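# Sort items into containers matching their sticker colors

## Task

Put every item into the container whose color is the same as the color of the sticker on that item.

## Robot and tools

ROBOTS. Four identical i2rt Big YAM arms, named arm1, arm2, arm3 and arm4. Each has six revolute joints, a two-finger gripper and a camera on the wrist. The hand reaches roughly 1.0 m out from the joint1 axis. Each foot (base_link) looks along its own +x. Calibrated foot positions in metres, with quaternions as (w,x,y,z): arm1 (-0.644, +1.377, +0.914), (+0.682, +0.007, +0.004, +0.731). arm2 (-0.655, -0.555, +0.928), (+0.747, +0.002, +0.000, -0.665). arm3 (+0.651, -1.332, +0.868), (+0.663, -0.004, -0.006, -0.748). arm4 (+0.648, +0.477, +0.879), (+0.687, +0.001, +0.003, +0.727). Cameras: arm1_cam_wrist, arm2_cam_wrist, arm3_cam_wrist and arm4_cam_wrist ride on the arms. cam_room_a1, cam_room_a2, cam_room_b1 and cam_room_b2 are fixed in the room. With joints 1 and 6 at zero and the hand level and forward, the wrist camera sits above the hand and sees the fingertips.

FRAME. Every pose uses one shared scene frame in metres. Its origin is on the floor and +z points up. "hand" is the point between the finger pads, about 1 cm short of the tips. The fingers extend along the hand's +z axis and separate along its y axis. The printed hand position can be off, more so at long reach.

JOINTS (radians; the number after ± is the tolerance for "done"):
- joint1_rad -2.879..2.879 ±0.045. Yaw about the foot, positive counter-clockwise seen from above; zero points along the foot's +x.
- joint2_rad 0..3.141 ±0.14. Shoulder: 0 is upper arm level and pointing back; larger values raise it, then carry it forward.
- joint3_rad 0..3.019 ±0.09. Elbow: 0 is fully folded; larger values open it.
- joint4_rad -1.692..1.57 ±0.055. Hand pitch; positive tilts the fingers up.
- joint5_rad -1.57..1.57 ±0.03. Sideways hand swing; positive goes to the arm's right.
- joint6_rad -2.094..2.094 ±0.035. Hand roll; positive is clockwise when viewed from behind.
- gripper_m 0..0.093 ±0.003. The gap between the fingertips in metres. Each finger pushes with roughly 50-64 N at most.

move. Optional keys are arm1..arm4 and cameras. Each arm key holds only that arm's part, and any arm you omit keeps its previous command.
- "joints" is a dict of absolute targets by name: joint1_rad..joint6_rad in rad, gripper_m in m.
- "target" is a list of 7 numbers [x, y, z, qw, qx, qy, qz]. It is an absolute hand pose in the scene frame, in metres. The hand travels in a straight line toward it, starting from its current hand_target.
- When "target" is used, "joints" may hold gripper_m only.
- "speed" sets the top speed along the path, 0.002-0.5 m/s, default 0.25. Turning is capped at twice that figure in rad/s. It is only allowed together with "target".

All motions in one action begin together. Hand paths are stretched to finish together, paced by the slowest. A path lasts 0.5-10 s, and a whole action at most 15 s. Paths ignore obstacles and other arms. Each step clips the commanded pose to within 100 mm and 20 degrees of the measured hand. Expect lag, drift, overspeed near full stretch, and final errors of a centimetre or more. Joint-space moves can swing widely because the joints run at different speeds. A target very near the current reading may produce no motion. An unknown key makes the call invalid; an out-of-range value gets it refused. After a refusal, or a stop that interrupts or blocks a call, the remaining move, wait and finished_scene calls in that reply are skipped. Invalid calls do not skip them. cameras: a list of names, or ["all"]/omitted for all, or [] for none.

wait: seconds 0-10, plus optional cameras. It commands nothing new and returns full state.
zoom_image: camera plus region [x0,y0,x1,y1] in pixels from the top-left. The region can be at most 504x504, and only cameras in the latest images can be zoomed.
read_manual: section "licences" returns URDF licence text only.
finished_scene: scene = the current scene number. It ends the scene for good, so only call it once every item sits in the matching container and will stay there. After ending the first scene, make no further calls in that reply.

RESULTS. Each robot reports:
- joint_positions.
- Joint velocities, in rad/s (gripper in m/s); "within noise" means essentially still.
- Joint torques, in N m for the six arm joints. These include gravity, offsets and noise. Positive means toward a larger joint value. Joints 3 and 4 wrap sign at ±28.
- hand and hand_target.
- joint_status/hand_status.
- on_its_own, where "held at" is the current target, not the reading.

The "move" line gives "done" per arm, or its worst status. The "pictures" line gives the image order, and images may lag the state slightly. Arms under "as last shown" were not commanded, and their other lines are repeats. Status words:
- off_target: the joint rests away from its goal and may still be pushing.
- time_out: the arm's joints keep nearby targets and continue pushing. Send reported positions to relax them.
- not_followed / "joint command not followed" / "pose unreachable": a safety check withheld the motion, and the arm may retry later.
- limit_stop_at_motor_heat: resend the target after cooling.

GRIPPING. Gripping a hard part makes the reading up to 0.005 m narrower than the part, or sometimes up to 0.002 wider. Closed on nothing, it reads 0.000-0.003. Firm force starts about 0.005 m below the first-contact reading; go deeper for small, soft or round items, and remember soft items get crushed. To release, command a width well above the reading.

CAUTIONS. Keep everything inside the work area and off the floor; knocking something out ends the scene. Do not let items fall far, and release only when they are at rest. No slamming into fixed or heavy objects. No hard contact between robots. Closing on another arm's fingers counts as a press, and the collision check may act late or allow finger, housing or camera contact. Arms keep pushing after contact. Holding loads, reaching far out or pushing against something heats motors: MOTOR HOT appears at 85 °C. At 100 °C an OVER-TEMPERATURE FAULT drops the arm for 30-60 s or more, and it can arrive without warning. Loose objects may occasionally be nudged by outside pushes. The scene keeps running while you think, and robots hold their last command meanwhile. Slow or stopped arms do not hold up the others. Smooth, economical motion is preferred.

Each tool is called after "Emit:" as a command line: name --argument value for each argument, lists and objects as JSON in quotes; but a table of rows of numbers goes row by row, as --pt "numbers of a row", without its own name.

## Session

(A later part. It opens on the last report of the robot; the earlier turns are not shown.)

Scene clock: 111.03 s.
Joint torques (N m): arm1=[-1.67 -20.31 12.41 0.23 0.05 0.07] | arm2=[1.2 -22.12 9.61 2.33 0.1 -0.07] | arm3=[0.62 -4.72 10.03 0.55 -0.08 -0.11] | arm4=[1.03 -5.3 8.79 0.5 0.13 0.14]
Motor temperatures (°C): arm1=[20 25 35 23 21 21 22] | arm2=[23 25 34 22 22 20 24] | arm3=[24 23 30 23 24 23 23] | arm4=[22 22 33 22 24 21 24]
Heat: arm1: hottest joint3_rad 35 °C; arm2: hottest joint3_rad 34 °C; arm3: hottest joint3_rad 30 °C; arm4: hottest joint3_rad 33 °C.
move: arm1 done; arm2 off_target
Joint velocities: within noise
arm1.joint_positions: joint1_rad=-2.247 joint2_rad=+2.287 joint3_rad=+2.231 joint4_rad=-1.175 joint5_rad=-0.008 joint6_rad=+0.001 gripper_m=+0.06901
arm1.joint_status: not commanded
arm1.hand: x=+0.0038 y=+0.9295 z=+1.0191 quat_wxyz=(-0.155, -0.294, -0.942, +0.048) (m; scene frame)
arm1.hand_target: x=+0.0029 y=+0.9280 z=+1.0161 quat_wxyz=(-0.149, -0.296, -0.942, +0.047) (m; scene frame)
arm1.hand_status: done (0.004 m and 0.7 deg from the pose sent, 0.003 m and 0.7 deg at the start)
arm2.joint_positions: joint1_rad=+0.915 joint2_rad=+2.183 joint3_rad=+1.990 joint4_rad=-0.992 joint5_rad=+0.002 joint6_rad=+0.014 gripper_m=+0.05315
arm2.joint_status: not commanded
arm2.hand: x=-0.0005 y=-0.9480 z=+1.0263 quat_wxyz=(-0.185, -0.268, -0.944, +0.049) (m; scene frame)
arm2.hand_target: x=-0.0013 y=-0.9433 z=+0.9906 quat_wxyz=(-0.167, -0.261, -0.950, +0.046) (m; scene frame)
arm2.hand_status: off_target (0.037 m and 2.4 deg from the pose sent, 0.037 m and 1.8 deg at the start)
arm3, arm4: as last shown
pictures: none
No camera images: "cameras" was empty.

Emit:
move --arm1 '{"target":[0.003,0.9295,1.022,0.1492,0.2962,0.9423,-0.0469],"speed":0.1,"joints":{"gripper_m":0.091}}' --arm2 '{"target":[0.0,-0.948,1.026,0.1674,0.2607,0.9497,-0.046],"speed":0.1,"joints":{"gripper_m":0.088}}' --arm3 '{"target":[0.264,-1.102,1.10,0.0575,-0.9413,0.2593,0.2086],"speed":0.35}' --arm4 '{"target":[0.279,0.734,1.10,0.0647,-0.9316,0.2921,0.2065],"speed":0.35}' --cameras '["arm1_cam_wrist","arm2_cam_wrist"]'

Emit:
move --arm1 '{"target":[-0.022,0.947,1.10,0.1492,0.2962,0.9423,-0.0469],"speed":0.2}' --arm2 '{"target":[-0.025,-0.933,1.10,0.1674,0.2607,0.9497,-0.046],"speed":0.2}' --cameras '[]'

Emit:
move --arm1 '{"target":[-0.32,1.15,1.10,0.1492,0.2962,0.9423,-0.0469],"speed":0.35}' --arm2 '{"target":[-0.31,-0.76,1.10,0.1674,0.2607,0.9497,-0.046],"speed":0.35}' --arm3 '{"target":[0.028,-0.962,1.11,0.0575,-0.9413,0.2593,0.2086],"speed":0.3}' --arm4 '{"target":[0.03,0.902,1.12,0.0647,-0.9316,0.2921,0.2065],"speed":0.3}' --cameras '["arm3_cam_wrist","arm4_cam_wrist"]'

Scene clock: 122.17 s.
Joint torques (N m): arm1=[-1.9 -20.78 13 0.39 0.07 0.08] | arm2=[0.85 -23.53 15.5 0.84 0.04 -0.08] | arm3=[1.85 -11.58 9.36 1.4 0.13 -0.02] | arm4=[1.61 -11.58 9.33 1.18 0.19 0.14]
Motor temperatures (°C): arm1=[20 26 35 23 21 21 22] | arm2=[23 26 33 22 22 20 24] | arm3=[24 23 30 23 24 23 23] | arm4=[22 22 33 22 24 21 24]
Heat: arm1: hottest joint3_rad 35 °C; arm2: hottest joint3_rad 33 °C; arm3: hottest joint3_rad 30 °C; arm4: hottest joint3_rad 33 °C.
move: arm1 done; arm2 off_target; arm3 done; arm4 done
Joint velocities: within noise
arm1.joint_positions: joint1_rad=-2.247 joint2_rad=+2.289 joint3_rad=+2.231 joint4_rad=-1.192 joint5_rad=-0.008 joint6_rad=+0.001 gripper_m=+0.09096
arm1.joint_status: all done
arm1.hand: x=+0.0004 y=+0.9318 z=+1.0163 quat_wxyz=(-0.146, -0.295, -0.943, +0.045) (m; scene frame)
arm1.hand_target: x=+0.0029 y=+0.9295 z=+1.0221 quat_wxyz=(-0.149, -0.296, -0.942, +0.047) (m; scene frame)
arm1.hand_status: done (0.007 m and 0.5 deg from the pose sent, 0.003 m and 0.7 deg at the start)
arm2.joint_positions: joint1_rad=+0.915 joint2_rad=+2.183 joint3_rad=+1.986 joint4_rad=-1.039 joint5_rad=+0.002 joint6_rad=+0.011 gripper_m=+0.08793
arm2.joint_status: all done
arm2.hand: x=-0.0111 y=-0.9417 z=+1.0202 quat_wxyz=(-0.161, -0.268, -0.949, +0.042) (m; scene frame)
arm2.hand_target: x=-0.0005 y=-0.9477 z=+1.0260 quat_wxyz=(-0.168, -0.261, -0.950, +0.046) (m; scene frame)
arm2.hand_status: off_target (0.014 m and 1.2 deg from the pose sent, 0.001 m and 2.4 deg at the start)
arm3.joint_positions: joint1_rad=-1.978 joint2_rad=+1.249 joint3_rad=+1.106 joint4_rad=-1.007 joint5_rad=+0.014 joint6_rad=+0.005 gripper_m=+0.09402
arm3.joint_status: not commanded
arm3.hand: x=+0.2671 y=-1.1013 z=+1.0946 quat_wxyz=(+0.054, -0.943, +0.261, +0.198) (m; scene frame)
arm3.hand_target: x=+0.2641 y=-1.1020 z=+1.0999 quat_wxyz=(+0.057, -0.941, +0.259, +0.208) (m; scene frame)
arm3.hand_status: done (0.006 m and 1.3 deg from the pose sent, 0.244 m and 0.9 deg at the start)
arm4.joint_positions: joint1_rad=+0.905 joint2_rad=+1.263 joint3_rad=+1.073 joint4_rad=-0.978 joint5_rad=+0.004 joint6_rad=-0.010 gripper_m=+0.09402
arm4.joint_status: not commanded
arm4.hand: x=+0.2852 y=+0.7332 z=+1.0920 quat_wxyz=(-0.060, +0.936, -0.290, -0.192) (m; scene frame)
arm4.hand_target: x=+0.2792 y=+0.7339 z=+1.1001 quat_wxyz=(-0.064, +0.932, -0.292, -0.207) (m; scene frame)
arm4.hand_status: done (0.010 m and 1.8 deg from the pose sent, 0.258 m and 1.5 deg at the start)
pictures: arm1_cam_wrist, arm2_cam_wrist
Images, in order (width x height): arm1_cam_wrist 672x504, arm2_cam_wrist 672x504.

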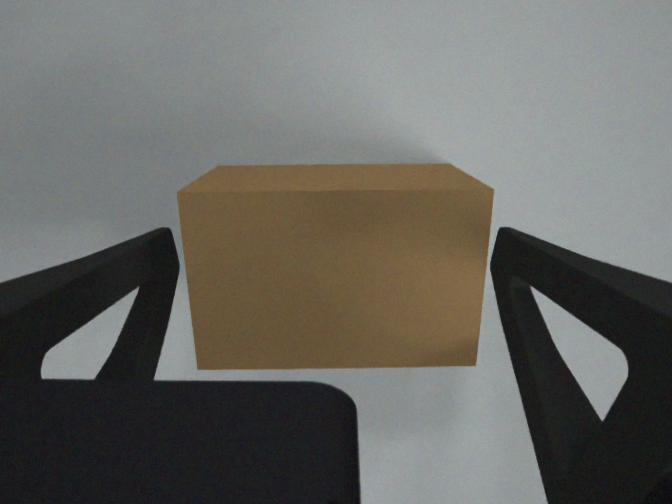

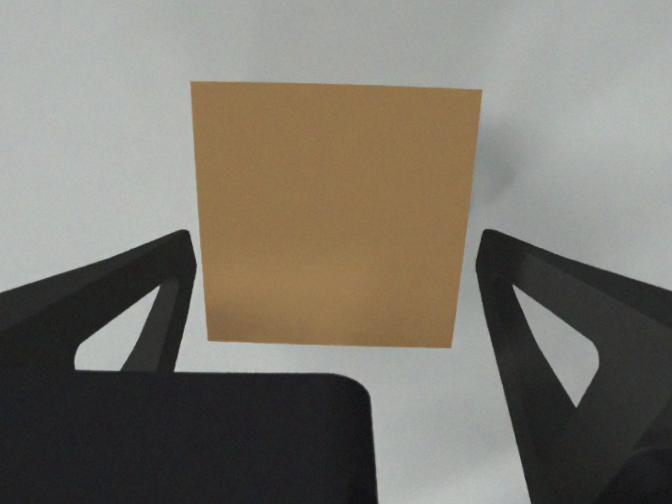

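Scene clock: 123.37 s.
Joint torques (N m): arm1=[-1.96 -20.25 12.48 0.47 0.11 0.08] | arm2=[0.91 -23.24 14.97 0.88 0.06 -0.08] | arm3=[2.02 -11.58 9.4 1.42 0.12 -0.01] | arm4=[1.73 -11.4 9.32 1.24 0.22 0.15]
Motor temperatures (°C): arm1=[20 26 35 23 21 21 22] | arm2=[23 26 33 22 22 20 24] | arm3=[24 23 30 23 24 23 23] | arm4=[22 22 33 22 24 21 24]
Heat: arm1: hottest joint3_rad 35 °C; arm2: hottest joint3_rad 33 °C; arm3: hottest joint3_rad 30 °C; arm4: hottest joint3_rad 33 °C.
move: arm1 done; arm2 off_target
Joint velocities: within noise
arm1.joint_positions: joint1_rad=-2.247 joint2_rad=+2.175 joint3_rad=+2.229 joint4_rad=-1.305 joint5_rad=-0.008 joint6_rad=+0.001 gripper_m=+0.09096
arm1.joint_status: not commanded
arm1.hand: x=-0.0226 y=+0.9485 z=+1.0921 quat_wxyz=(-0.145, -0.295, -0.943, +0.045) (m; scene frame)
arm1.hand_target: x=-0.0221 y=+0.9470 z=+1.1000 quat_wxyz=(-0.149, -0.296, -0.942, +0.047) (m; scene frame)
arm1.hand_status: done (0.008 m and 0.5 deg from the pose sent, 0.088 m and 0.5 deg at the start)
arm2.joint_positions: joint1_rad=+0.915 joint2_rad=+2.075 joint3_rad=+1.986 joint4_rad=-1.152 joint5_rad=+0.002 joint6_rad=+0.011 gripper_m=+0.08793
arm2.joint_status: not commanded
arm2.hand: x=-0.0335 y=-0.9286 z=+1.0885 quat_wxyz=(-0.159, -0.268, -0.949, +0.042) (m; scene frame)
arm2.hand_target: x=-0.0254 y=-0.9327 z=+1.1000 quat_wxyz=(-0.168, -0.261, -0.950, +0.046) (m; scene frame)
arm2.hand_status: off_target (0.015 m and 1.4 deg from the pose sent, 0.081 m and 1.2 deg at the start)
arm3, arm4: as last shown
arm3.hand_target: x=+0.2640 y=-1.1020 z=+1.0999 quat_wxyz=(+0.057, -0.941, +0.259, +0.208) (m; scene frame)
pictures: none
No camera images: "cameras" was empty.

Scene clock: 125.37 s.
Joint torques (N m): arm1=[-3.31 -5.25 11.66 0.8 -0.04 -0.04] | arm2=[1.44 -9.23 10.28 1.39 0.15 0] | arm3=[1.44 -22.65 14.2 0.36 0.04 -0.07] | arm4=[2.02 -23.18 12.77 0.29 0.21 0.16]
Motor temperatures (°C): arm1=[20 26 35 23 21 21 22] | arm2=[23 26 33 22 22 20 24] | arm3=[24 23 30 23 24 23 23] | arm4=[22 22 33 22 24 21 24]
Heat: arm1: hottest joint3_rad 35 °C; arm2: hottest joint3_rad 33 °C; arm3: hottest joint3_rad 30 °C; arm4: hottest joint3_rad 33 °C.
move: arm1 done; arm2 done; arm3 off_target; arm4 off_target
Joint velocities: within noise
arm1.joint_positions: joint1_rad=-2.247 joint2_rad=+1.173 joint3_rad=+0.959 joint4_rad=-1.028 joint5_rad=-0.008 joint6_rad=+0.001 gripper_m=+0.09096
arm1.joint_status: not commanded
arm1.hand: x=-0.3192 y=+1.1545 z=+1.0985 quat_wxyz=(-0.150, -0.295, -0.943, +0.046) (m; scene frame)
arm1.hand_target: x=-0.3200 y=+1.1500 z=+1.0999 quat_wxyz=(-0.149, -0.296, -0.942, +0.047) (m; scene frame)
arm1.hand_status: done (0.005 m and 0.2 deg from the pose sent, 0.359 m and 0.5 deg at the start)
arm2.joint_positions: joint1_rad=+0.915 joint2_rad=+1.195 joint3_rad=+0.937 joint4_rad=-0.946 joint5_rad=+0.002 joint6_rad=+0.011 gripper_m=+0.08793
arm2.joint_status: not commanded
arm2.hand: x=-0.3088 y=-0.7640 z=+1.1070 quat_wxyz=(-0.176, -0.267, -0.946, +0.047) (m; scene frame)
arm2.hand_target: x=-0.3101 y=-0.7600 z=+1.1001 quat_wxyz=(-0.167, -0.261, -0.950, +0.046) (m; scene frame)
arm2.hand_status: done (0.008 m and 1.4 deg from the pose sent, 0.324 m and 1.4 deg at the start)
arm3.joint_positions: joint1_rad=-1.978 joint2_rad=+1.967 joint3_rad=+1.970 joint4_rad=-1.170 joint5_rad=+0.014 joint6_rad=+0.005 gripper_m=+0.09402
arm3.joint_status: not commanded
arm3.hand: x=+0.0388 y=-0.9682 z=+1.0887 quat_wxyz=(+0.052, -0.945, +0.261, +0.190) (m; scene frame)
arm3.hand_target: x=+0.0290 y=-0.9626 z=+1.1098 quat_wxyz=(+0.058, -0.941, +0.259, +0.209) (m; scene frame)
arm3.hand_status: off_target (0.025 m and 2.3 deg from the pose sent, 0.277 m and 1.3 deg at the start)
arm4.joint_positions: joint1_rad=+0.909 joint2_rad=+2.055 joint3_rad=+2.113 joint4_rad=-1.215 joint5_rad=+0.006 joint6_rad=-0.007 gripper_m=+0.09402
arm4.joint_status: not commanded
arm4.hand: x=+0.0422 y=+0.9001 z=+1.1097 quat_wxyz=(-0.062, +0.935, -0.290, -0.197) (m; scene frame)
arm4.hand_target: x=+0.0307 y=+0.9016 z=+1.1199 quat_wxyz=(-0.065, +0.931, -0.292, -0.207) (m; scene frame)
arm4.hand_status: off_target (0.016 m and 1.2 deg from the pose sent, 0.307 m and 1.8 deg at the start)
pictures: arm3_cam_wrist, arm4_cam_wrist
Images, in order (width x height): arm3_cam_wrist 672x504, arm4_cam_wrist 672x504.

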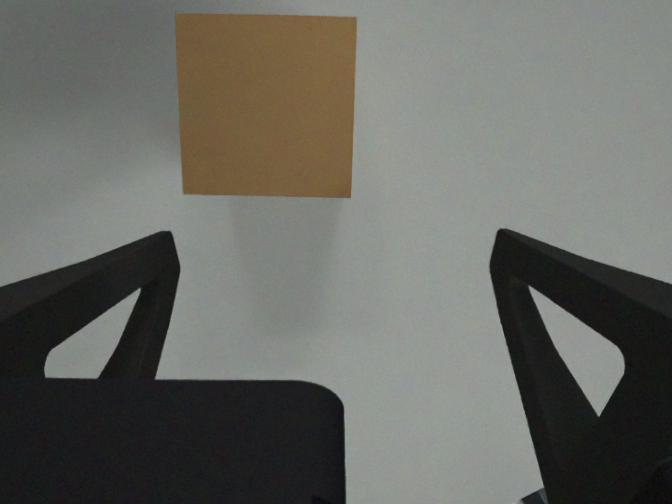

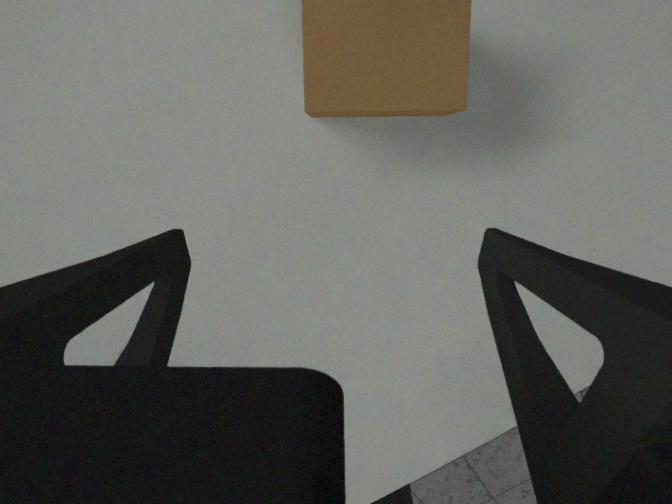

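Emit:
move --arm3 '{"target":[-0.014,-0.962,1.10,0.0575,-0.9413,0.2593,0.2086],"speed":0.25}' --arm4 '{"target":[-0.006,0.956,1.10,0.0647,-0.9316,0.2921,0.2065],"speed":0.25}' --cameras '["arm3_cam_wrist","arm4_cam_wrist"]'

Scene clock: 144.97 s.
Joint torques (N m): arm1=[-2.49 -5.19 11.54 0.85 -0.06 -0.04] | arm2=[1.44 -9 10.25 1.39 0.16 -0.01] | arm3=[2.2 -24 14.26 0.43 0.13 0.03] | arm4=[0.79 -26.23 12.66 0.27 -0.01 -0.11]
Motor temperatures (°C): arm1=[20 25 35 23 21 21 22] | arm2=[23 26 33 22 22 20 23] | arm3=[24 25 33 23 24 23 23] | arm4=[22 23 34 22 24 21 24]
Heat: arm1: hottest joint3_rad 35 °C; arm2: hottest joint3_rad 33 °C; arm3: hottest joint3_rad 33 °C; arm4: hottest joint3_rad 34 °C.
move: arm3 off_target; arm4 done
Joint velocities: within noise
arm1, arm2: as last shown
arm3.joint_positions: joint1_rad=-1.956 joint2_rad=+2.086 joint3_rad=+2.143 joint4_rad=-1.220 joint5_rad=+0.025 joint6_rad=+0.025 gripper_m=+0.09402
arm3.joint_status: not commanded
arm3.hand: x=-0.0005 y=-0.9620 z=+1.0823 quat_wxyz=(+0.054, -0.945, +0.261, +0.191) (m; scene frame)
arm3.hand_target: x=-0.0131 y=-0.9626 z=+1.1000 quat_wxyz=(+0.057, -0.941, +0.259, +0.209) (m; scene frame)
arm3.hand_status: off_target (0.022 m and 2.0 deg from the pose sent, 0.054 m and 2.3 deg at the start)
arm4.joint_positions: joint1_rad=+0.886 joint2_rad=+2.316 joint3_rad=+2.518 joint4_rad=-1.355 joint5_rad=-0.002 joint6_rad=-0.010 gripper_m=+0.09402
arm4.joint_status: not commanded
arm4.hand: x=-0.0006 y=+0.9505 z=+1.0934 quat_wxyz=(-0.062, +0.932, -0.298, -0.199) (m; scene frame)
arm4.hand_target: x=-0.0056 y=+0.9556 z=+1.0999 quat_wxyz=(-0.065, +0.931, -0.292, -0.208) (m; scene frame)
arm4.hand_status: done (0.010 m and 1.2 deg from the pose sent, 0.074 m and 1.2 deg at the start)
pictures: arm3_cam_wrist, arm4_cam_wrist
Images, in order (width x height): arm3_cam_wrist 672x504, arm4_cam_wrist 672x504.

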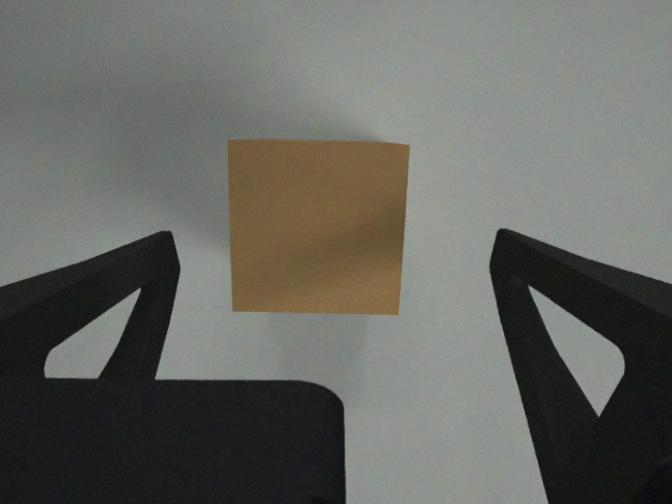

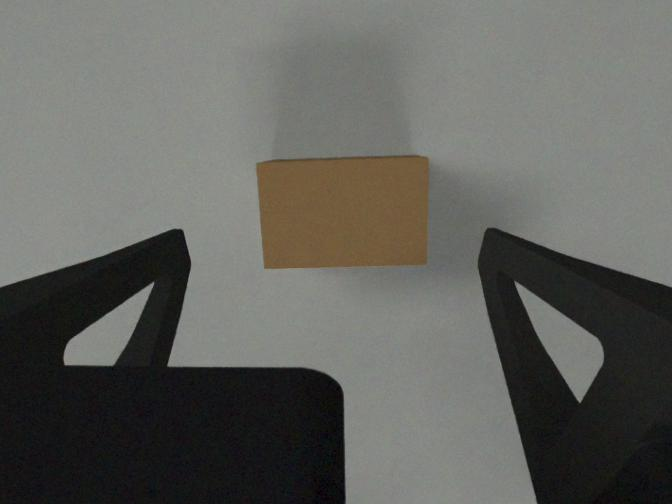

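Emit:
move --arm3 '{"target":[-0.009,-0.965,1.03,0.0575,-0.9413,0.2593,0.2086],"speed":0.15}' --arm4 '{"target":[0.001,0.9545,1.03,0.0647,-0.9316,0.2921,0.2065],"speed":0.15}' --cameras '["arm3_cam_wrist","arm4_cam_wrist"]'

Scene clock: 156.60 s.
Joint torques (N m): arm1=[-3.08 -5.07 11.63 0.79 -0.01 -0.03] | arm2=[1.38 -9.11 10.26 1.37 0.15 -0.01] | arm3=[2.02 -24.94 9.54 1.4 0.13 0.02] | arm4=[0.56 -29.1 8.91 1.21 -0.02 -0.05]
Motor temperatures (°C): arm1=[20 25 35 23 21 21 22] | arm2=[23 26 33 22 22 20 23] | arm3=[24 25 34 23 24 23 23] | arm4=[22 23 34 22 24 21 24]
Heat: arm1: hottest joint3_rad 35 °C; arm2: hottest joint3_rad 33 °C; arm3: hottest joint3_rad 34 °C; arm4: hottest joint3_rad 34 °C.
move: arm3 done; arm4 off_target
Joint velocities: within noise
arm1, arm2: as last shown
arm3.joint_positions: joint1_rad=-1.956 joint2_rad=+2.083 joint3_rad=+1.992 joint4_rad=-1.049 joint5_rad=+0.025 joint6_rad=+0.025 gripper_m=+0.09402
arm3.joint_status: not commanded
arm3.hand: x=-0.0031 y=-0.9612 z=+1.0288 quat_wxyz=(+0.056, -0.943, +0.260, +0.202) (m; scene frame)
arm3.hand_target: x=-0.0090 y=-0.9651 z=+1.0301 quat_wxyz=(+0.057, -0.941, +0.259, +0.209) (m; scene frame)
arm3.hand_status: done (0.007 m and 0.8 deg from the pose sent, 0.053 m and 2.1 deg at the start)
arm4.joint_positions: joint1_rad=+0.885 joint2_rad=+2.283 joint3_rad=+2.267 joint4_rad=-1.148 joint5_rad=-0.004 joint6_rad=-0.017 gripper_m=+0.09401
arm4.joint_status: not commanded
arm4.hand: x=+0.0010 y=+0.9491 z=+1.0197 quat_wxyz=(-0.060, +0.934, -0.295, -0.194) (m; scene frame)
arm4.hand_target: x=+0.0010 y=+0.9543 z=+1.0302 quat_wxyz=(-0.065, +0.932, -0.292, -0.206) (m; scene frame)
arm4.hand_status: off_target (0.012 m and 1.6 deg from the pose sent, 0.064 m and 1.2 deg at the start)
pictures: arm3_cam_wrist, arm4_cam_wrist
Images, in order (width x height): arm3_cam_wrist 672x504, arm4_cam_wrist 672x504.

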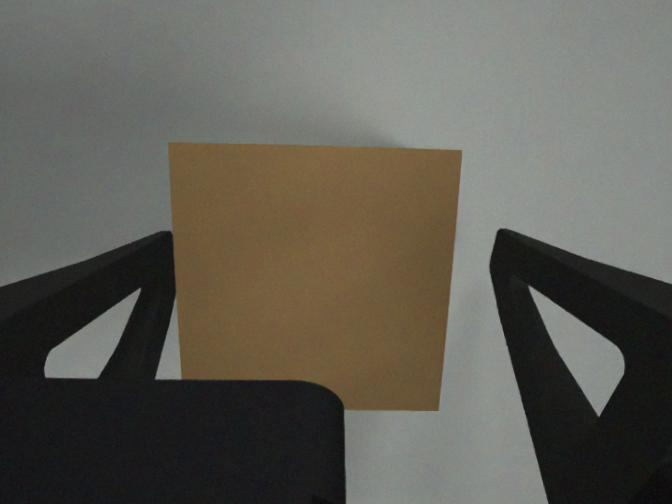

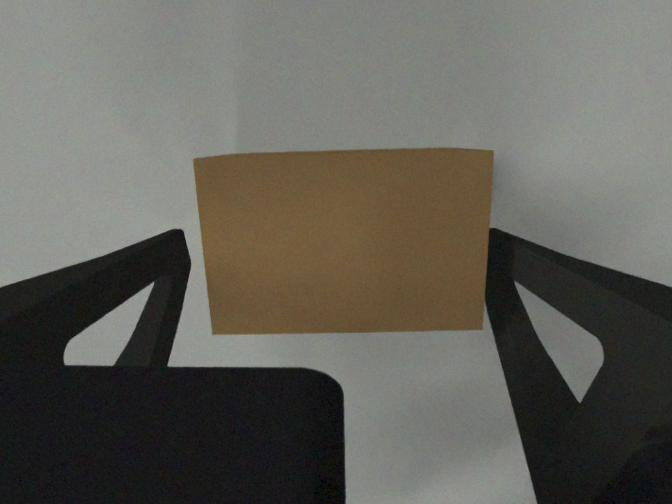

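Emit:
move --arm3 '{"joints":{"gripper_m":0.038}}' --arm4 '{"joints":{"gripper_m":0.05}}' --cameras '["arm3_cam_wrist","arm4_cam_wrist"]'

Scene clock: 160.63 s.
Joint torques (N m): arm1=[-2.9 -5.19 11.45 0.65 -0.03 -0.03] | arm2=[1.44 -9.11 10.25 1.37 0.16 -0.01] | arm3=[2.02 -25.11 9.5 1.4 0.1 0.01] | arm4=[0.5 -28.92 8.9 1.21 -0.04 -0.06]
Motor temperatures (°C): arm1=[20 25 35 23 21 21 22] | arm2=[23 26 33 22 22 20 23] | arm3=[24 25 33 23 24 23 23] | arm4=[22 24 35 22 24 21 24]
Heat: arm1: hottest joint3_rad 35 °C; arm2: hottest joint3_rad 33 °C; arm3: hottest joint3_rad 33 °C; arm4: hottest joint3_rad 35 °C.
move: arm3 off_target; arm4 off_target
Joint velocities: within noise
arm1, arm2: as last shown
arm3.joint_positions: joint1_rad=-1.956 joint2_rad=+2.083 joint3_rad=+1.992 joint4_rad=-1.049 joint5_rad=+0.026 joint6_rad=+0.025 gripper_m=+0.05323
arm3.joint_status: gripper_m off_target (ended at +0.05325, target +0.03800)
arm3.hand: x=-0.0031 y=-0.9611 z=+1.0288 quat_wxyz=(+0.057, -0.942, +0.260, +0.202) (m; scene frame)
arm3.hand_target: x=-0.0089 y=-0.9651 z=+1.0301 quat_wxyz=(+0.057, -0.941, +0.259, +0.209) (m; scene frame)
arm3.hand_status: not commanded
arm4.joint_positions: joint1_rad=+0.885 joint2_rad=+2.283 joint3_rad=+2.267 joint4_rad=-1.148 joint5_rad=-0.004 joint6_rad=-0.017 gripper_m=+0.06944
arm4.joint_status: gripper_m off_target (ended at +0.06947, target +0.05000)
arm4.hand: x=+0.0010 y=+0.9491 z=+1.0197 quat_wxyz=(-0.060, +0.934, -0.295, -0.194) (m; scene frame)
arm4.hand_target: x=+0.0010 y=+0.9543 z=+1.0302 quat_wxyz=(-0.065, +0.932, -0.292, -0.206) (m; scene frame)
arm4.hand_status: not commanded
pictures: arm3_cam_wrist, arm4_cam_wrist
Images, in order (width x height): arm3_cam_wrist 672x504, arm4_cam_wrist 672x504.

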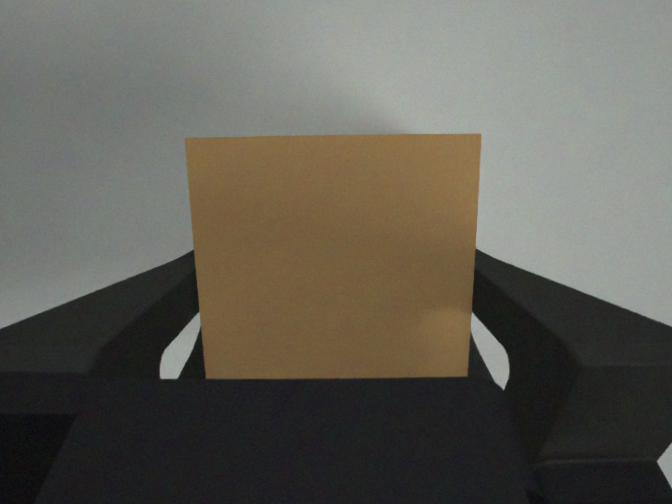

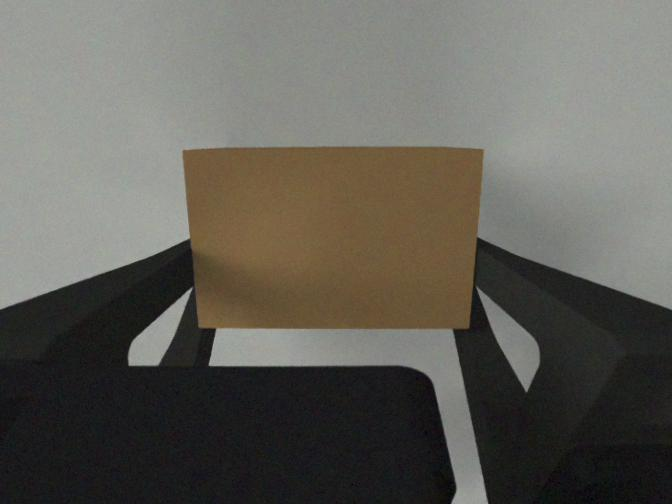

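Emit:
move --arm3 '{"target":[0.025,-0.983,1.11,0.0575,-0.9413,0.2593,0.2086],"speed":0.25}' --arm4 '{"target":[0.04,0.925,1.11,0.0647,-0.9316,0.2921,0.2065],"speed":0.25}' --cameras '[]'

Emit:
move --arm3 '{"target":[0.27,-1.108,1.12,0.0575,-0.9413,0.2593,0.2086],"speed":0.35}' --arm4 '{"target":[0.285,0.738,1.12,0.0647,-0.9316,0.2921,0.2065],"speed":0.35}' --cameras '[]'

Emit:
move --arm3 '{"target":[0.402,-1.184,1.25,0.0575,-0.9413,0.2593,0.2086],"speed":0.35}' --arm4 '{"target":[0.41,0.643,1.25,0.0647,-0.9316,0.2921,0.2065],"speed":0.35}' --cameras '[]'

Emit:
move --arm3 '{"joints":{"joint1_rad":0.969,"joint2_rad":0.9,"joint3_rad":1.4,"joint4_rad":-1.6,"joint5_rad":0,"joint6_rad":0}}' --arm4 '{"joints":{"joint1_rad":-1.206,"joint2_rad":0.9,"joint3_rad":1.4,"joint4_rad":-1.6,"joint5_rad":0,"joint6_rad":0}}' --cameras '["arm3_cam_wrist","arm4_cam_wrist"]'

Scene clock: 172.67 s.
Joint torques (N m): arm1=[-2.43 -5.13 11.48 0.79 -0.06 -0.02] | arm2=[1.49 -9.23 10.28 1.39 0.16 -0.01] | arm3=[2.14 -22.3 10.54 0.58 0.11 0.01] | arm4=[0.38 -25.35 9.55 0.34 -0.02 -0.03]
Motor temperatures (°C): arm1=[20 25 35 23 21 21 22] | arm2=[23 26 32 22 22 20 23] | arm3=[24 26 33 23 24 23 24] | arm4=[22 24 36 22 24 21 25]
Heat: arm1: hottest joint3_rad 35 °C; arm2: hottest joint3_rad 32 °C; arm3: hottest joint3_rad 33 °C; arm4: hottest joint3_rad 36 °C.
move: arm3 done; arm4 done
Joint velocities: within noise
arm1, arm2: as last shown
arm3.joint_positions: joint1_rad=-1.956 joint2_rad=+1.948 joint3_rad=+1.984 joint4_rad=-1.162 joint5_rad=+0.026 joint6_rad=+0.025 gripper_m=+0.05323
arm3.joint_status: not commanded
arm3.hand: x=+0.0297 y=-0.9782 z=+1.1094 quat_wxyz=(+0.058, -0.941, +0.260, +0.209) (m; scene frame)
arm3.hand_target: x=+0.0250 y=-0.9831 z=+1.1101 quat_wxyz=(+0.058, -0.941, +0.259, +0.209) (m; scene frame)
arm3.hand_status: done (0.007 m and 0.2 deg from the pose sent, 0.089 m and 0.8 deg at the start)
arm4.joint_positions: joint1_rad=+0.885 joint2_rad=+2.085 joint3_rad=+2.166 joint4_rad=-1.205 joint5_rad=-0.004 joint6_rad=-0.017 gripper_m=+0.06944
arm4.joint_status: not commanded
arm4.hand: x=+0.0384 y=+0.9226 z=+1.1146 quat_wxyz=(-0.066, +0.929, -0.294, -0.213) (m; scene frame)
arm4.hand_target: x=+0.0399 y=+0.9249 z=+1.1102 quat_wxyz=(-0.065, +0.932, -0.292, -0.207) (m; scene frame)
arm4.hand_status: done (0.005 m and 0.8 deg from the pose sent, 0.101 m and 1.6 deg at the start)
pictures: none
No camera images: "cameras" was empty.

Scene clock: 174.17 s.
Joint torques (N m): arm1=[-2.67 -5.48 11.77 0.79 -0.03 -0.05] | arm2=[1.44 -9.05 10.26 1.4 0.15 -0.02] | arm3=[0.67 -9.88 9.47 0.85 -0.07 -0.13] | arm4=[1.67 -10.17 9.5 0.62 0.19 0.09]
Motor temperatures (°C): arm1=[20 25 35 23 21 21 22] | arm2=[23 26 32 22 22 20 23] | arm3=[24 26 33 23 24 23 24] | arm4=[22 25 36 22 24 21 25]
Heat: arm1: hottest joint3_rad 35 °C; arm2: hottest joint3_rad 32 °C; arm3: hottest joint3_rad 33 °C; arm4: hottest joint3_rad 36 °C.
move: arm3 done; arm4 done
Joint velocities: within noise
arm1, arm2: as last shown
arm3.joint_positions: joint1_rad=-1.956 joint2_rad=+1.210 joint3_rad=+1.136 joint4_rad=-1.051 joint5_rad=+0.022 joint6_rad=+0.023 gripper_m=+0.05323
arm3.joint_status: not commanded
arm3.hand: x=+0.2682 y=-1.1111 z=+1.1213 quat_wxyz=(+0.057, -0.941, +0.259, +0.210) (m; scene frame)
arm3.hand_target: x=+0.2700 y=-1.1081 z=+1.1200 quat_wxyz=(+0.057, -0.941, +0.259, +0.209) (m; scene frame)
arm3.hand_status: done (0.004 m and 0.2 deg from the pose sent, 0.273 m and 0.2 deg at the start)
arm4.joint_positions: joint1_rad=+0.888 joint2_rad=+1.237 joint3_rad=+1.114 joint4_rad=-1.016 joint5_rad=-0.003 joint6_rad=-0.017 gripper_m=+0.06944
arm4.joint_status: not commanded
arm4.hand: x=+0.2885 y=+0.7390 z=+1.1185 quat_wxyz=(-0.064, +0.931, -0.293, -0.206) (m; scene frame)
arm4.hand_target: x=+0.2851 y=+0.7380 z=+1.1200 quat_wxyz=(-0.065, +0.932, -0.292, -0.207) (m; scene frame)
arm4.hand_status: done (0.004 m and 0.2 deg from the pose sent, 0.308 m and 0.8 deg at the start)
pictures: none
No camera images: "cameras" was empty.

Scene clock: 175.57 s.
Joint torques (N m): arm1=[-2.61 -5.13 11.56 0.81 -0.03 -0.03] | arm2=[1.44 -9.17 10.28 1.36 0.15 -0.01] | arm3=[1.61 -2.84 12.93 0.54 0.12 -0.02] | arm4=[1.73 -2.9 11.74 0.29 0.18 0.18]
Motor temperatures (°C): arm1=[20 25 35 23 21 21 22] | arm2=[23 26 32 22 22 20 23] | arm3=[24 26 33 23 24 23 24] | arm4=[22 25 36 22 24 21 25]
Heat: arm1: hottest joint3_rad 35 °C; arm2: hottest joint3_rad 32 °C; arm3: hottest joint3_rad 33 °C; arm4: hottest joint3_rad 36 °C.
move: arm3 off_target; arm4 off_target
Joint velocities: within noise
arm1, arm2: as last shown
arm3.joint_positions: joint1_rad=-1.956 joint2_rad=+0.854 joint3_rad=+1.208 joint4_rad=-1.513 joint5_rad=+0.022 joint6_rad=+0.023 gripper_m=+0.05323
arm3.joint_status: not commanded
arm3.hand: x=+0.4062 y=-1.1862 z=+1.2311 quat_wxyz=(+0.053, -0.945, +0.260, +0.193) (m; scene frame)
arm3.hand_target: x=+0.4024 y=-1.1843 z=+1.2496 quat_wxyz=(+0.057, -0.941, +0.259, +0.209) (m; scene frame)
arm3.hand_status: off_target (0.019 m and 1.9 deg from the pose sent, 0.199 m and 0.2 deg at the start)
arm4.joint_positions: joint1_rad=+0.913 joint2_rad=+0.852 joint3_rad=+1.176 joint4_rad=-1.479 joint5_rad=+0.007 joint6_rad=-0.003 gripper_m=+0.06944
arm4.joint_status: not commanded
arm4.hand: x=+0.4149 y=+0.6416 z=+1.2344 quat_wxyz=(-0.062, +0.935, -0.290, -0.197) (m; scene frame)
arm4.hand_target: x=+0.4103 y=+0.6428 z=+1.2497 quat_wxyz=(-0.064, +0.932, -0.292, -0.207) (m; scene frame)
arm4.hand_status: off_target (0.016 m and 1.2 deg from the pose sent, 0.203 m and 0.2 deg at the start)
pictures: none
No camera images: "cameras" was empty.

Scene clock: 177.90 s.
Joint torques (N m): arm1=[-2.73 -4.78 11.55 0.7 -0.04 -0.09] | arm2=[1.38 -9.17 10.26 1.37 0.15 -0.01] | arm3=[1.9 -4.54 12.55 0.58 0.11 -0.12] | arm4=[0.5 -3.96 10.84 0.31 0.08 0.1]
Motor temperatures (°C): arm1=[20 25 35 23 21 21 22] | arm2=[23 26 32 22 22 20 23] | arm3=[24 26 32 23 24 23 24] | arm4=[22 25 36 22 24 21 25]
Heat: arm1: hottest joint3_rad 35 °C; arm2: hottest joint3_rad 32 °C; arm3: hottest joint3_rad 32 °C; arm4: hottest joint3_rad 36 °C.
move: arm3 done; arm4 done
Joint velocities: within noise
arm1, arm2: as last shown
arm3.joint_positions: joint1_rad=+0.959 joint2_rad=+0.909 joint3_rad=+1.355 joint4_rad=-1.594 joint5_rad=-0.002 joint6_rad=+0.006 gripper_m=+0.05318
arm3.joint_status: all done
arm3.hand: x=+0.8653 y=-1.5192 z=+1.2802 quat_wxyz=(-0.200, -0.351, -0.911, +0.080) (m; scene frame)
arm3.hand_target: x=+0.8657 y=-1.5161 z=+1.3019 quat_wxyz=(-0.221, -0.342, -0.909, +0.088) (m; scene frame)
arm3.hand_status: not commanded
arm4.joint_positions: joint1_rad=-1.204 joint2_rad=+0.905 joint3_rad=+1.363 joint4_rad=-1.589 joint5_rad=+0.001 joint6_rad=-0.003 gripper_m=+0.06948
arm4.joint_status: all done
arm4.hand: x=+0.9140 y=+0.5971 z=+1.2923 quat_wxyz=(-0.211, +0.207, -0.954, -0.044) (m; scene frame)
arm4.hand_target: x=+0.9124 y=+0.5959 z=+1.3091 quat_wxyz=(-0.226, +0.204, -0.952, -0.047) (m; scene frame)
arm4.hand_status: not commanded
pictures: arm3_cam_wrist, arm4_cam_wrist
Images, in order (width x height): arm3_cam_wrist 672x504, arm4_cam_wrist 672x504.

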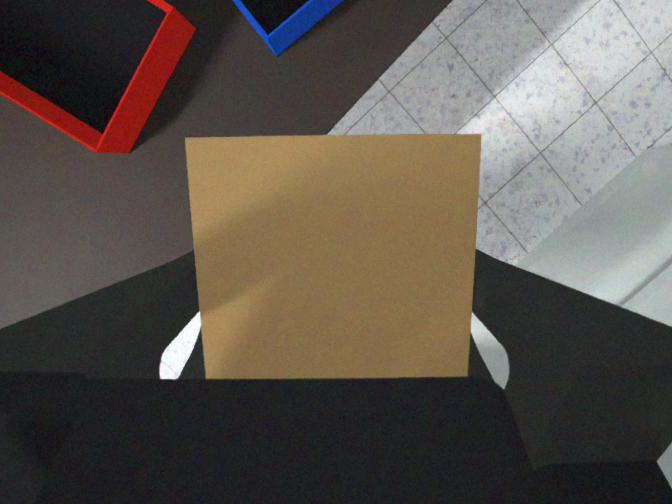

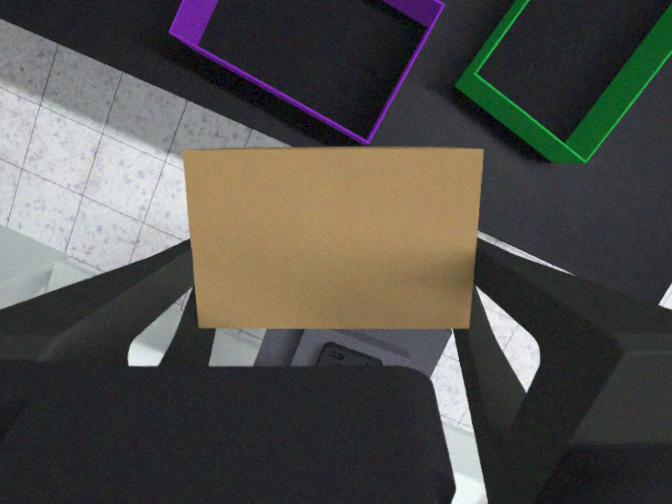

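Emit:
move --arm3 '{"target":[1.03,-1.665,1.2,0.1868,0.3432,0.9178,-0.0698],"speed":0.35}' --arm4 '{"target":[1.08,0.674,1.1,0.1947,-0.2121,0.9567,0.0432],"speed":0.35}' --cameras '["arm3_cam_wrist","arm4_cam_wrist"]'

Scene clock: 186.63 s.
Joint torques (N m): arm1=[-2.96 -5.48 11.47 0.77 -0.02 -0.05] | arm2=[1.49 -9.23 10.26 1.43 0.16 0] | arm3=[1.14 -14.33 14.39 1.06 -0.07 -0.13] | arm4=[1.03 -12.98 9.47 1.21 -0.06 -0.02]
Motor temperatures (°C): arm1=[20 25 35 23 21 21 22] | arm2=[23 25 32 22 22 20 23] | arm3=[24 26 32 23 24 23 24] | arm4=[22 25 36 22 24 21 26]
Heat: arm1: hottest joint3_rad 35 °C; arm2: hottest joint3_rad 32 °C; arm3: hottest joint3_rad 32 °C; arm4: hottest joint3_rad 36 °C.
move: arm3 off_target; arm4 off_target
Joint velocities: within noise
arm1.joint_positions: joint1_rad=-2.247 joint2_rad=+1.173 joint3_rad=+0.959 joint4_rad=-1.028 joint5_rad=-0.008 joint6_rad=+0.001 gripper_m=+0.09096
arm1.joint_status: not commanded
arm1.hand: x=-0.3192 y=+1.1545 z=+1.0985 quat_wxyz=(-0.150, -0.295, -0.943, +0.046) (m; scene frame)
arm1.hand_target: x=-0.3200 y=+1.1500 z=+1.0999 quat_wxyz=(-0.149, -0.296, -0.942, +0.047) (m; scene frame)
arm1.hand_status: not commanded
arm2.joint_positions: joint1_rad=+0.915 joint2_rad=+1.195 joint3_rad=+0.937 joint4_rad=-0.946 joint5_rad=+0.002 joint6_rad=+0.011 gripper_m=+0.08793
arm2.joint_status: not commanded
arm2.hand: x=-0.3088 y=-0.7640 z=+1.1070 quat_wxyz=(-0.176, -0.267, -0.946, +0.047) (m; scene frame)
arm2.hand_target: x=-0.3101 y=-0.7600 z=+1.1001 quat_wxyz=(-0.167, -0.261, -0.950, +0.046) (m; scene frame)
arm2.hand_status: not commanded
arm3.joint_positions: joint1_rad=+0.959 joint2_rad=+1.428 joint3_rad=+1.469 joint4_rad=-1.297 joint5_rad=-0.012 joint6_rad=-0.004 gripper_m=+0.05318
arm3.joint_status: not commanded
arm3.hand: x=+1.0186 y=-1.6562 z=+1.1673 quat_wxyz=(-0.151, -0.350, -0.923, +0.057) (m; scene frame)
arm3.hand_target: x=+1.0285 y=-1.6638 z=+1.2000 quat_wxyz=(-0.187, -0.343, -0.918, +0.070) (m; scene frame)
arm3.hand_status: off_target (0.036 m and 4.4 deg from the pose sent, 0.234 m and 2.2 deg at the start)
arm4.joint_positions: joint1_rad=-1.204 joint2_rad=+1.341 joint3_rad=+1.156 joint4_rad=-1.014 joint5_rad=-0.002 joint6_rad=-0.003 gripper_m=+0.06948
arm4.joint_status: not commanded
arm4.hand: x=+1.0749 y=+0.6698 z=+1.0900 quat_wxyz=(-0.178, +0.208, -0.961, -0.038) (m; scene frame)
arm4.hand_target: x=+1.0797 y=+0.6739 z=+1.1000 quat_wxyz=(-0.194, +0.212, -0.957, -0.043) (m; scene frame)
arm4.hand_status: off_target (0.012 m and 2.1 deg from the pose sent, 0.265 m and 1.9 deg at the start)
pictures: arm3_cam_wrist, arm4_cam_wrist
Images, in order (width x height): arm3_cam_wrist 672x504, arm4_cam_wrist 672x504.

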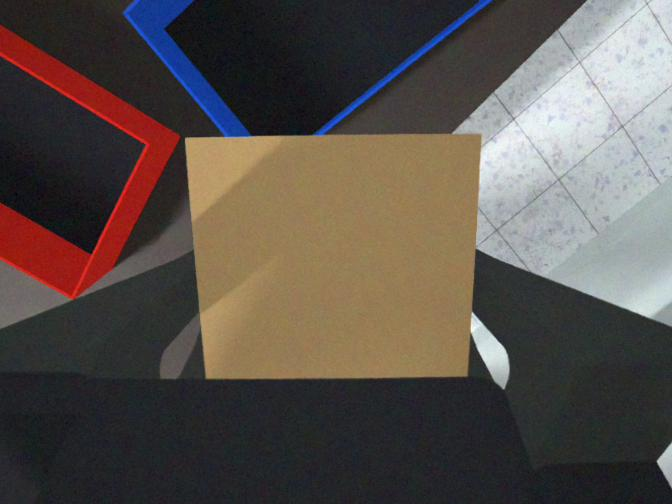

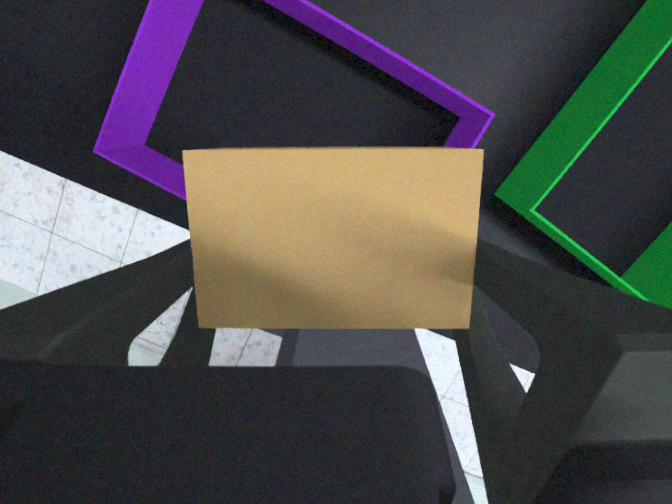

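Emit:
move --arm3 '{"target":[1.143,-1.742,0.95,0.1874,0.3351,0.9208,-0.0682],"speed":0.35}' --arm4 '{"target":[1.095,0.704,0.91,0.1939,-0.2287,0.9528,0.0465],"speed":0.35}' --cameras '["arm3_cam_wrist","arm4_cam_wrist"]'

Scene clock: 210.70 s.
Joint torques (N m): arm1=[-2.84 -5.36 11.62 0.7 -0.03 -0.06] | arm2=[1.49 -9.11 10.26 1.42 0.15 0] | arm3=[1.96 -21.36 11.43 1.25 0.11 0.02] | arm4=[1.26 -14.39 7.39 1.35 0.1 0.08]
Motor temperatures (°C): arm1=[20 24 35 23 21 21 22] | arm2=[23 25 32 22 22 20 23] | arm3=[24 25 33 23 24 23 24] | arm4=[22 25 37 22 24 21 26]
Heat: arm1: hottest joint3_rad 35 °C; arm2: hottest joint3_rad 32 °C; arm3: hottest joint3_rad 33 °C; arm4: hottest joint3_rad 37 °C.
move: arm3 off_target; arm4 done
Joint velocities: within noise
arm1, arm2: as last shown
arm3.joint_positions: joint1_rad=+0.981 joint2_rad=+1.894 joint3_rad=+1.394 joint4_rad=-0.747 joint5_rad=-0.012 joint6_rad=-0.003 gripper_m=+0.05318
arm3.joint_status: not commanded
arm3.hand: x=+1.1224 y=-1.7348 z=+0.9235 quat_wxyz=(-0.156, -0.340, -0.926, +0.057) (m; scene frame)
arm3.hand_target: x=+1.1421 y=-1.7410 z=+0.9505 quat_wxyz=(-0.187, -0.335, -0.921, +0.068) (m; scene frame)
arm3.hand_status: off_target (0.034 m and 3.9 deg from the pose sent, 0.265 m and 4.7 deg at the start)
arm4.joint_positions: joint1_rad=-1.164 joint2_rad=+1.617 joint3_rad=+0.922 joint4_rad=-0.489 joint5_rad=-0.002 joint6_rad=-0.003 gripper_m=+0.06948
arm4.joint_status: not commanded
arm4.hand: x=+1.0903 y=+0.6980 z=+0.9076 quat_wxyz=(-0.184, +0.227, -0.955, -0.044) (m; scene frame)
arm4.hand_target: x=+1.0950 y=+0.7039 z=+0.9102 quat_wxyz=(-0.194, +0.229, -0.953, -0.047) (m; scene frame)
arm4.hand_status: done (0.008 m and 1.2 deg from the pose sent, 0.184 m and 3.2 deg at the start)
pictures: arm3_cam_wrist, arm4_cam_wrist
Images, in order (width x height): arm3_cam_wrist 672x504, arm4_cam_wrist 672x504.

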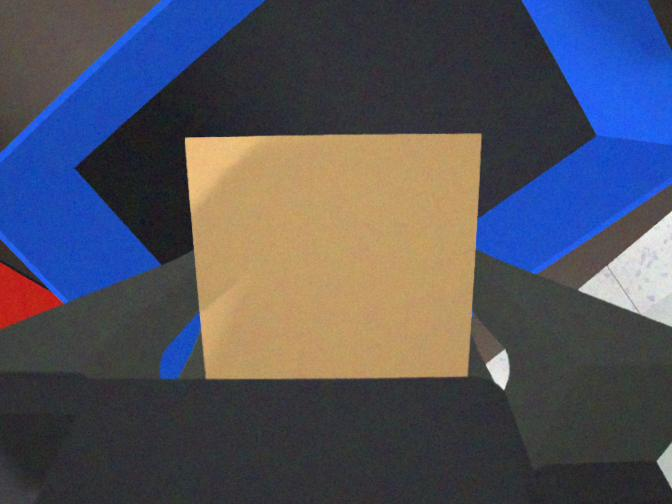

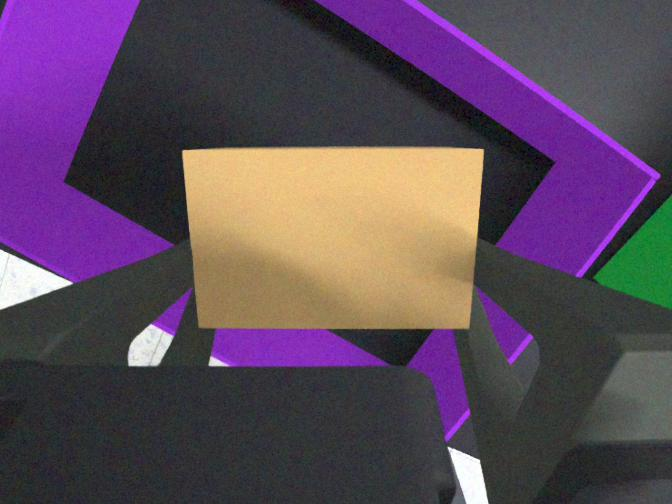

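Emit:
move --arm3 '{"target":[1.141,-1.75,0.81,0.1874,0.3351,0.9208,-0.0682],"speed":0.25}' --arm4 '{"target":[1.095,0.711,0.80,0.1939,-0.2287,0.9528,0.0465],"speed":0.25}' --cameras '[]'

Emit:
move --arm3 '{"target":[1.136,-1.746,0.768,0.1874,0.3351,0.9208,-0.0682],"speed":0.1}' --arm4 '{"target":[1.091,0.708,0.755,0.1939,-0.2287,0.9528,0.0465],"speed":0.1}' --cameras '["arm3_cam_wrist","arm4_cam_wrist"]'

Scene clock: 228.20 s.
Joint torques (N m): arm1=[-2.32 -5.36 11.59 0.83 -0.05 -0.06] | arm2=[1.44 -9.11 10.26 1.4 0.15 -0.01] | arm3=[1.32 -23.12 7.46 1.36 -0.02 -0.08] | arm4=[1.49 -15.91 5.35 1.22 0.21 0.14]
Motor temperatures (°C): arm1=[20 24 35 23 21 21 22] | arm2=[23 25 32 22 22 20 23] | arm3=[24 25 32 23 24 23 24] | arm4=[22 25 35 22 24 21 26]
Heat: arm1: hottest joint3_rad 35 °C; arm2: hottest joint3_rad 32 °C; arm3: hottest joint3_rad 32 °C; arm4: hottest joint3_rad 35 °C.
move: arm3 off_target; arm4 done
Joint velocities: within noise
arm1, arm2: as last shown
arm3.joint_positions: joint1_rad=+0.981 joint2_rad=+2.107 joint3_rad=+1.336 joint4_rad=-0.446 joint5_rad=-0.012 joint6_rad=-0.003 gripper_m=+0.05318
arm3.joint_status: not commanded
arm3.hand: x=+1.1323 y=-1.7449 z=+0.7961 quat_wxyz=(-0.170, -0.339, -0.923, +0.062) (m; scene frame)
arm3.hand_target: x=+1.1409 y=-1.7498 z=+0.8101 quat_wxyz=(-0.187, -0.335, -0.921, +0.068) (m; scene frame)
arm3.hand_status: off_target (0.017 m and 2.2 deg from the pose sent, 0.116 m and 3.9 deg at the start)
arm4.joint_positions: joint1_rad=-1.150 joint2_rad=+1.868 joint3_rad=+0.871 joint4_rad=-0.186 joint5_rad=+0.001 joint6_rad=-0.001 gripper_m=+0.06948
arm4.joint_status: not commanded
arm4.hand: x=+1.0907 y=+0.7057 z=+0.7985 quat_wxyz=(-0.185, +0.233, -0.954, -0.044) (m; scene frame)
arm4.hand_target: x=+1.0950 y=+0.7111 z=+0.8002 quat_wxyz=(-0.194, +0.229, -0.953, -0.047) (m; scene frame)
arm4.hand_status: done (0.007 m and 1.2 deg from the pose sent, 0.108 m and 1.2 deg at the start)
pictures: none
No camera images: "cameras" was empty.

Scene clock: 229.40 s.
Joint torques (N m): arm1=[-2.9 -5.07 11.49 0.9 -0.05 -0.07] | arm2=[1.44 -9.05 10.25 1.4 0.16 0] | arm3=[1.14 -21.01 6.53 1.44 -0.01 -0.08] | arm4=[0.97 -15.56 4.4 1.32 0.18 0.18]
Motor temperatures (°C): arm1=[20 24 35 23 21 21 22] | arm2=[23 25 32 22 22 20 23] | arm3=[24 25 32 23 24 23 24] | arm4=[22 25 35 22 24 21 26]
Heat: arm1: hottest joint3_rad 35 °C; arm2: hottest joint3_rad 32 °C; arm3: hottest joint3_rad 32 °C; arm4: hottest joint3_rad 35 °C.
move: arm3 done; arm4 done
Joint velocities: within noise
arm1, arm2: as last shown
arm3.joint_positions: joint1_rad=+0.981 joint2_rad=+2.150 joint3_rad=+1.316 joint4_rad=-0.352 joint5_rad=-0.012 joint6_rad=-0.003 gripper_m=+0.05318
arm3.joint_status: not commanded
arm3.hand: x=+1.1336 y=-1.7464 z=+0.7710 quat_wxyz=(-0.184, -0.338, -0.921, +0.067) (m; scene frame)
arm3.hand_target: x=+1.1360 y=-1.7460 z=+0.7681 quat_wxyz=(-0.187, -0.335, -0.921, +0.068) (m; scene frame)
arm3.hand_status: done (0.004 m and 0.5 deg from the pose sent, 0.028 m and 2.2 deg at the start)
arm4.joint_positions: joint1_rad=-1.150 joint2_rad=+1.971 joint3_rad=+0.859 joint4_rad=-0.061 joint5_rad=+0.001 joint6_rad=-0.001 gripper_m=+0.06948
arm4.joint_status: not commanded
arm4.hand: x=+1.0894 y=+0.7050 z=+0.7582 quat_wxyz=(-0.190, +0.232, -0.953, -0.045) (m; scene frame)
arm4.hand_target: x=+1.0910 y=+0.7080 z=+0.7552 quat_wxyz=(-0.194, +0.229, -0.953, -0.047) (m; scene frame)
arm4.hand_status: done (0.005 m and 0.7 deg from the pose sent, 0.043 m and 1.2 deg at the start)
pictures: arm3_cam_wrist, arm4_cam_wrist
Images, in order (width x height): arm3_cam_wrist 672x504, arm4_cam_wrist 672x504.

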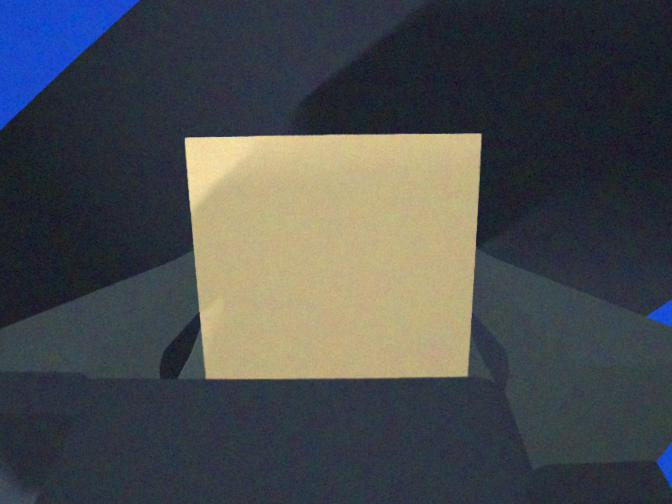

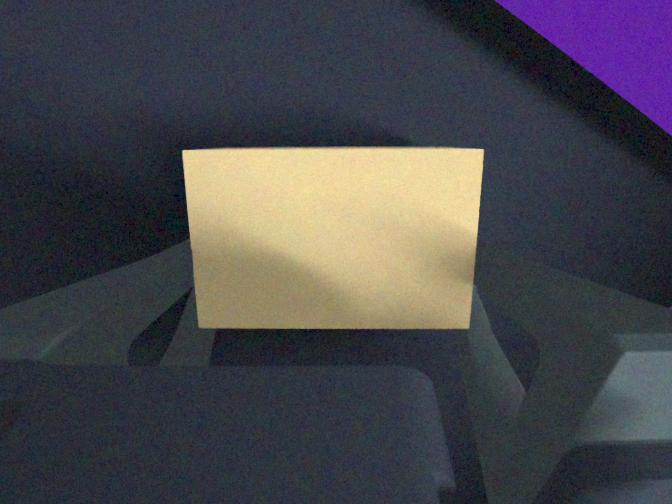

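Emit:
move --arm3 '{"target":[1.136,-1.746,0.751,0.1874,0.3351,0.9208,-0.0682],"speed":0.08}' --arm4 '{"target":[1.091,0.708,0.742,0.1939,-0.2287,0.9528,0.0465],"speed":0.08}' --cameras '[]'

Emit:
move --arm3 '{"target":[1.136,-1.746,0.746,0.1874,0.3351,0.9208,-0.0682],"speed":0.08}' --arm4 '{"target":[1.091,0.708,0.737,0.1939,-0.2287,0.9528,0.0465],"speed":0.08}' --cameras '[]'

Scene clock: 234.80 s.
Joint torques (N m): arm1=[-3.25 -4.78 11.36 0.87 -0.03 -0.03] | arm2=[1.44 -9.11 10.24 1.36 0.15 -0.01] | arm3=[1.26 -20.31 6.38 1.44 0 -0.09] | arm4=[1.08 -15.21 4.51 1.16 0.23 0.15]
Motor temperatures (°C): arm1=[20 24 35 23 21 21 22] | arm2=[23 25 32 22 22 20 23] | arm3=[24 26 32 23 24 23 24] | arm4=[22 25 34 22 24 21 26]
Heat: arm1: hottest joint3_rad 35 °C; arm2: hottest joint3_rad 32 °C; arm3: hottest joint3_rad 32 °C; arm4: hottest joint3_rad 34 °C.
move: arm3 done; arm4 done
Joint velocities: within noise
arm1, arm2: as last shown
arm3.joint_positions: joint1_rad=+0.981 joint2_rad=+2.179 joint3_rad=+1.316 joint4_rad=-0.321 joint5_rad=-0.012 joint6_rad=-0.003 gripper_m=+0.05318
arm3.joint_status: not commanded
arm3.hand: x=+1.1339 y=-1.7469 z=+0.7564 quat_wxyz=(-0.185, -0.338, -0.920, +0.068) (m; scene frame)
arm3.hand_target: x=+1.1359 y=-1.7459 z=+0.7510 quat_wxyz=(-0.187, -0.335, -0.921, +0.068) (m; scene frame)
arm3.hand_status: done (0.006 m and 0.4 deg from the pose sent, 0.020 m and 0.6 deg at the start)
arm4.joint_positions: joint1_rad=-1.150 joint2_rad=+1.998 joint3_rad=+0.859 joint4_rad=-0.029 joint5_rad=+0.001 joint6_rad=-0.001 gripper_m=+0.06948
arm4.joint_status: not commanded
arm4.hand: x=+1.0898 y=+0.7052 z=+0.7484 quat_wxyz=(-0.192, +0.232, -0.952, -0.046) (m; scene frame)
arm4.hand_target: x=+1.0909 y=+0.7080 z=+0.7421 quat_wxyz=(-0.194, +0.229, -0.953, -0.047) (m; scene frame)
arm4.hand_status: done (0.007 m and 0.5 deg from the pose sent, 0.016 m and 0.7 deg at the start)
pictures: none
No camera images: "cameras" was empty.

Scene clock: 235.77 s.
Joint torques (N m): arm1=[-2.67 -5.13 11.38 0.92 -0.04 -0.04] | arm2=[1.49 -9.11 10.24 1.4 0.15 -0.02] | arm3=[1.32 -20.01 6.43 1.46 0 -0.07] | arm4=[1.2 -14.45 4.45 1.21 0.18 0.18]
Motor temperatures (°C): arm1=[20 24 35 23 21 21 22] | arm2=[23 25 32 22 22 20 23] | arm3=[24 26 31 23 24 23 24] | arm4=[22 25 34 22 24 21 26]
Heat: arm1: hottest joint3_rad 35 °C; arm2: hottest joint3_rad 32 °C; arm3: hottest joint3_rad 31 °C; arm4: hottest joint3_rad 34 °C.
move: arm3 done; arm4 done
Joint velocities: within noise
arm1, arm2: as last shown
arm3.joint_positions: joint1_rad=+0.981 joint2_rad=+2.183 joint3_rad=+1.316 joint4_rad=-0.310 joint5_rad=-0.012 joint6_rad=-0.003 gripper_m=+0.05318
arm3.joint_status: not commanded
arm3.hand: x=+1.1350 y=-1.7478 z=+0.7550 quat_wxyz=(-0.188, -0.338, -0.920, +0.069) (m; scene frame)
arm3.hand_target: x=+1.1359 y=-1.7459 z=+0.7462 quat_wxyz=(-0.187, -0.335, -0.921, +0.068) (m; scene frame)
arm3.hand_status: done (0.009 m and 0.3 deg from the pose sent, 0.011 m and 0.4 deg at the start)
arm4.joint_positions: joint1_rad=-1.150 joint2_rad=+2.007 joint3_rad=+0.859 joint4_rad=-0.016 joint5_rad=+0.001 joint6_rad=-0.001 gripper_m=+0.06948
arm4.joint_status: not commanded
arm4.hand: x=+1.0903 y=+0.7054 z=+0.7453 quat_wxyz=(-0.194, +0.232, -0.952, -0.046) (m; scene frame)
arm4.hand_target: x=+1.0909 y=+0.7079 z=+0.7372 quat_wxyz=(-0.194, +0.229, -0.953, -0.047) (m; scene frame)
arm4.hand_status: done (0.009 m and 0.4 deg from the pose sent, 0.012 m and 0.5 deg at the start)
pictures: none
No camera images: "cameras" was empty.


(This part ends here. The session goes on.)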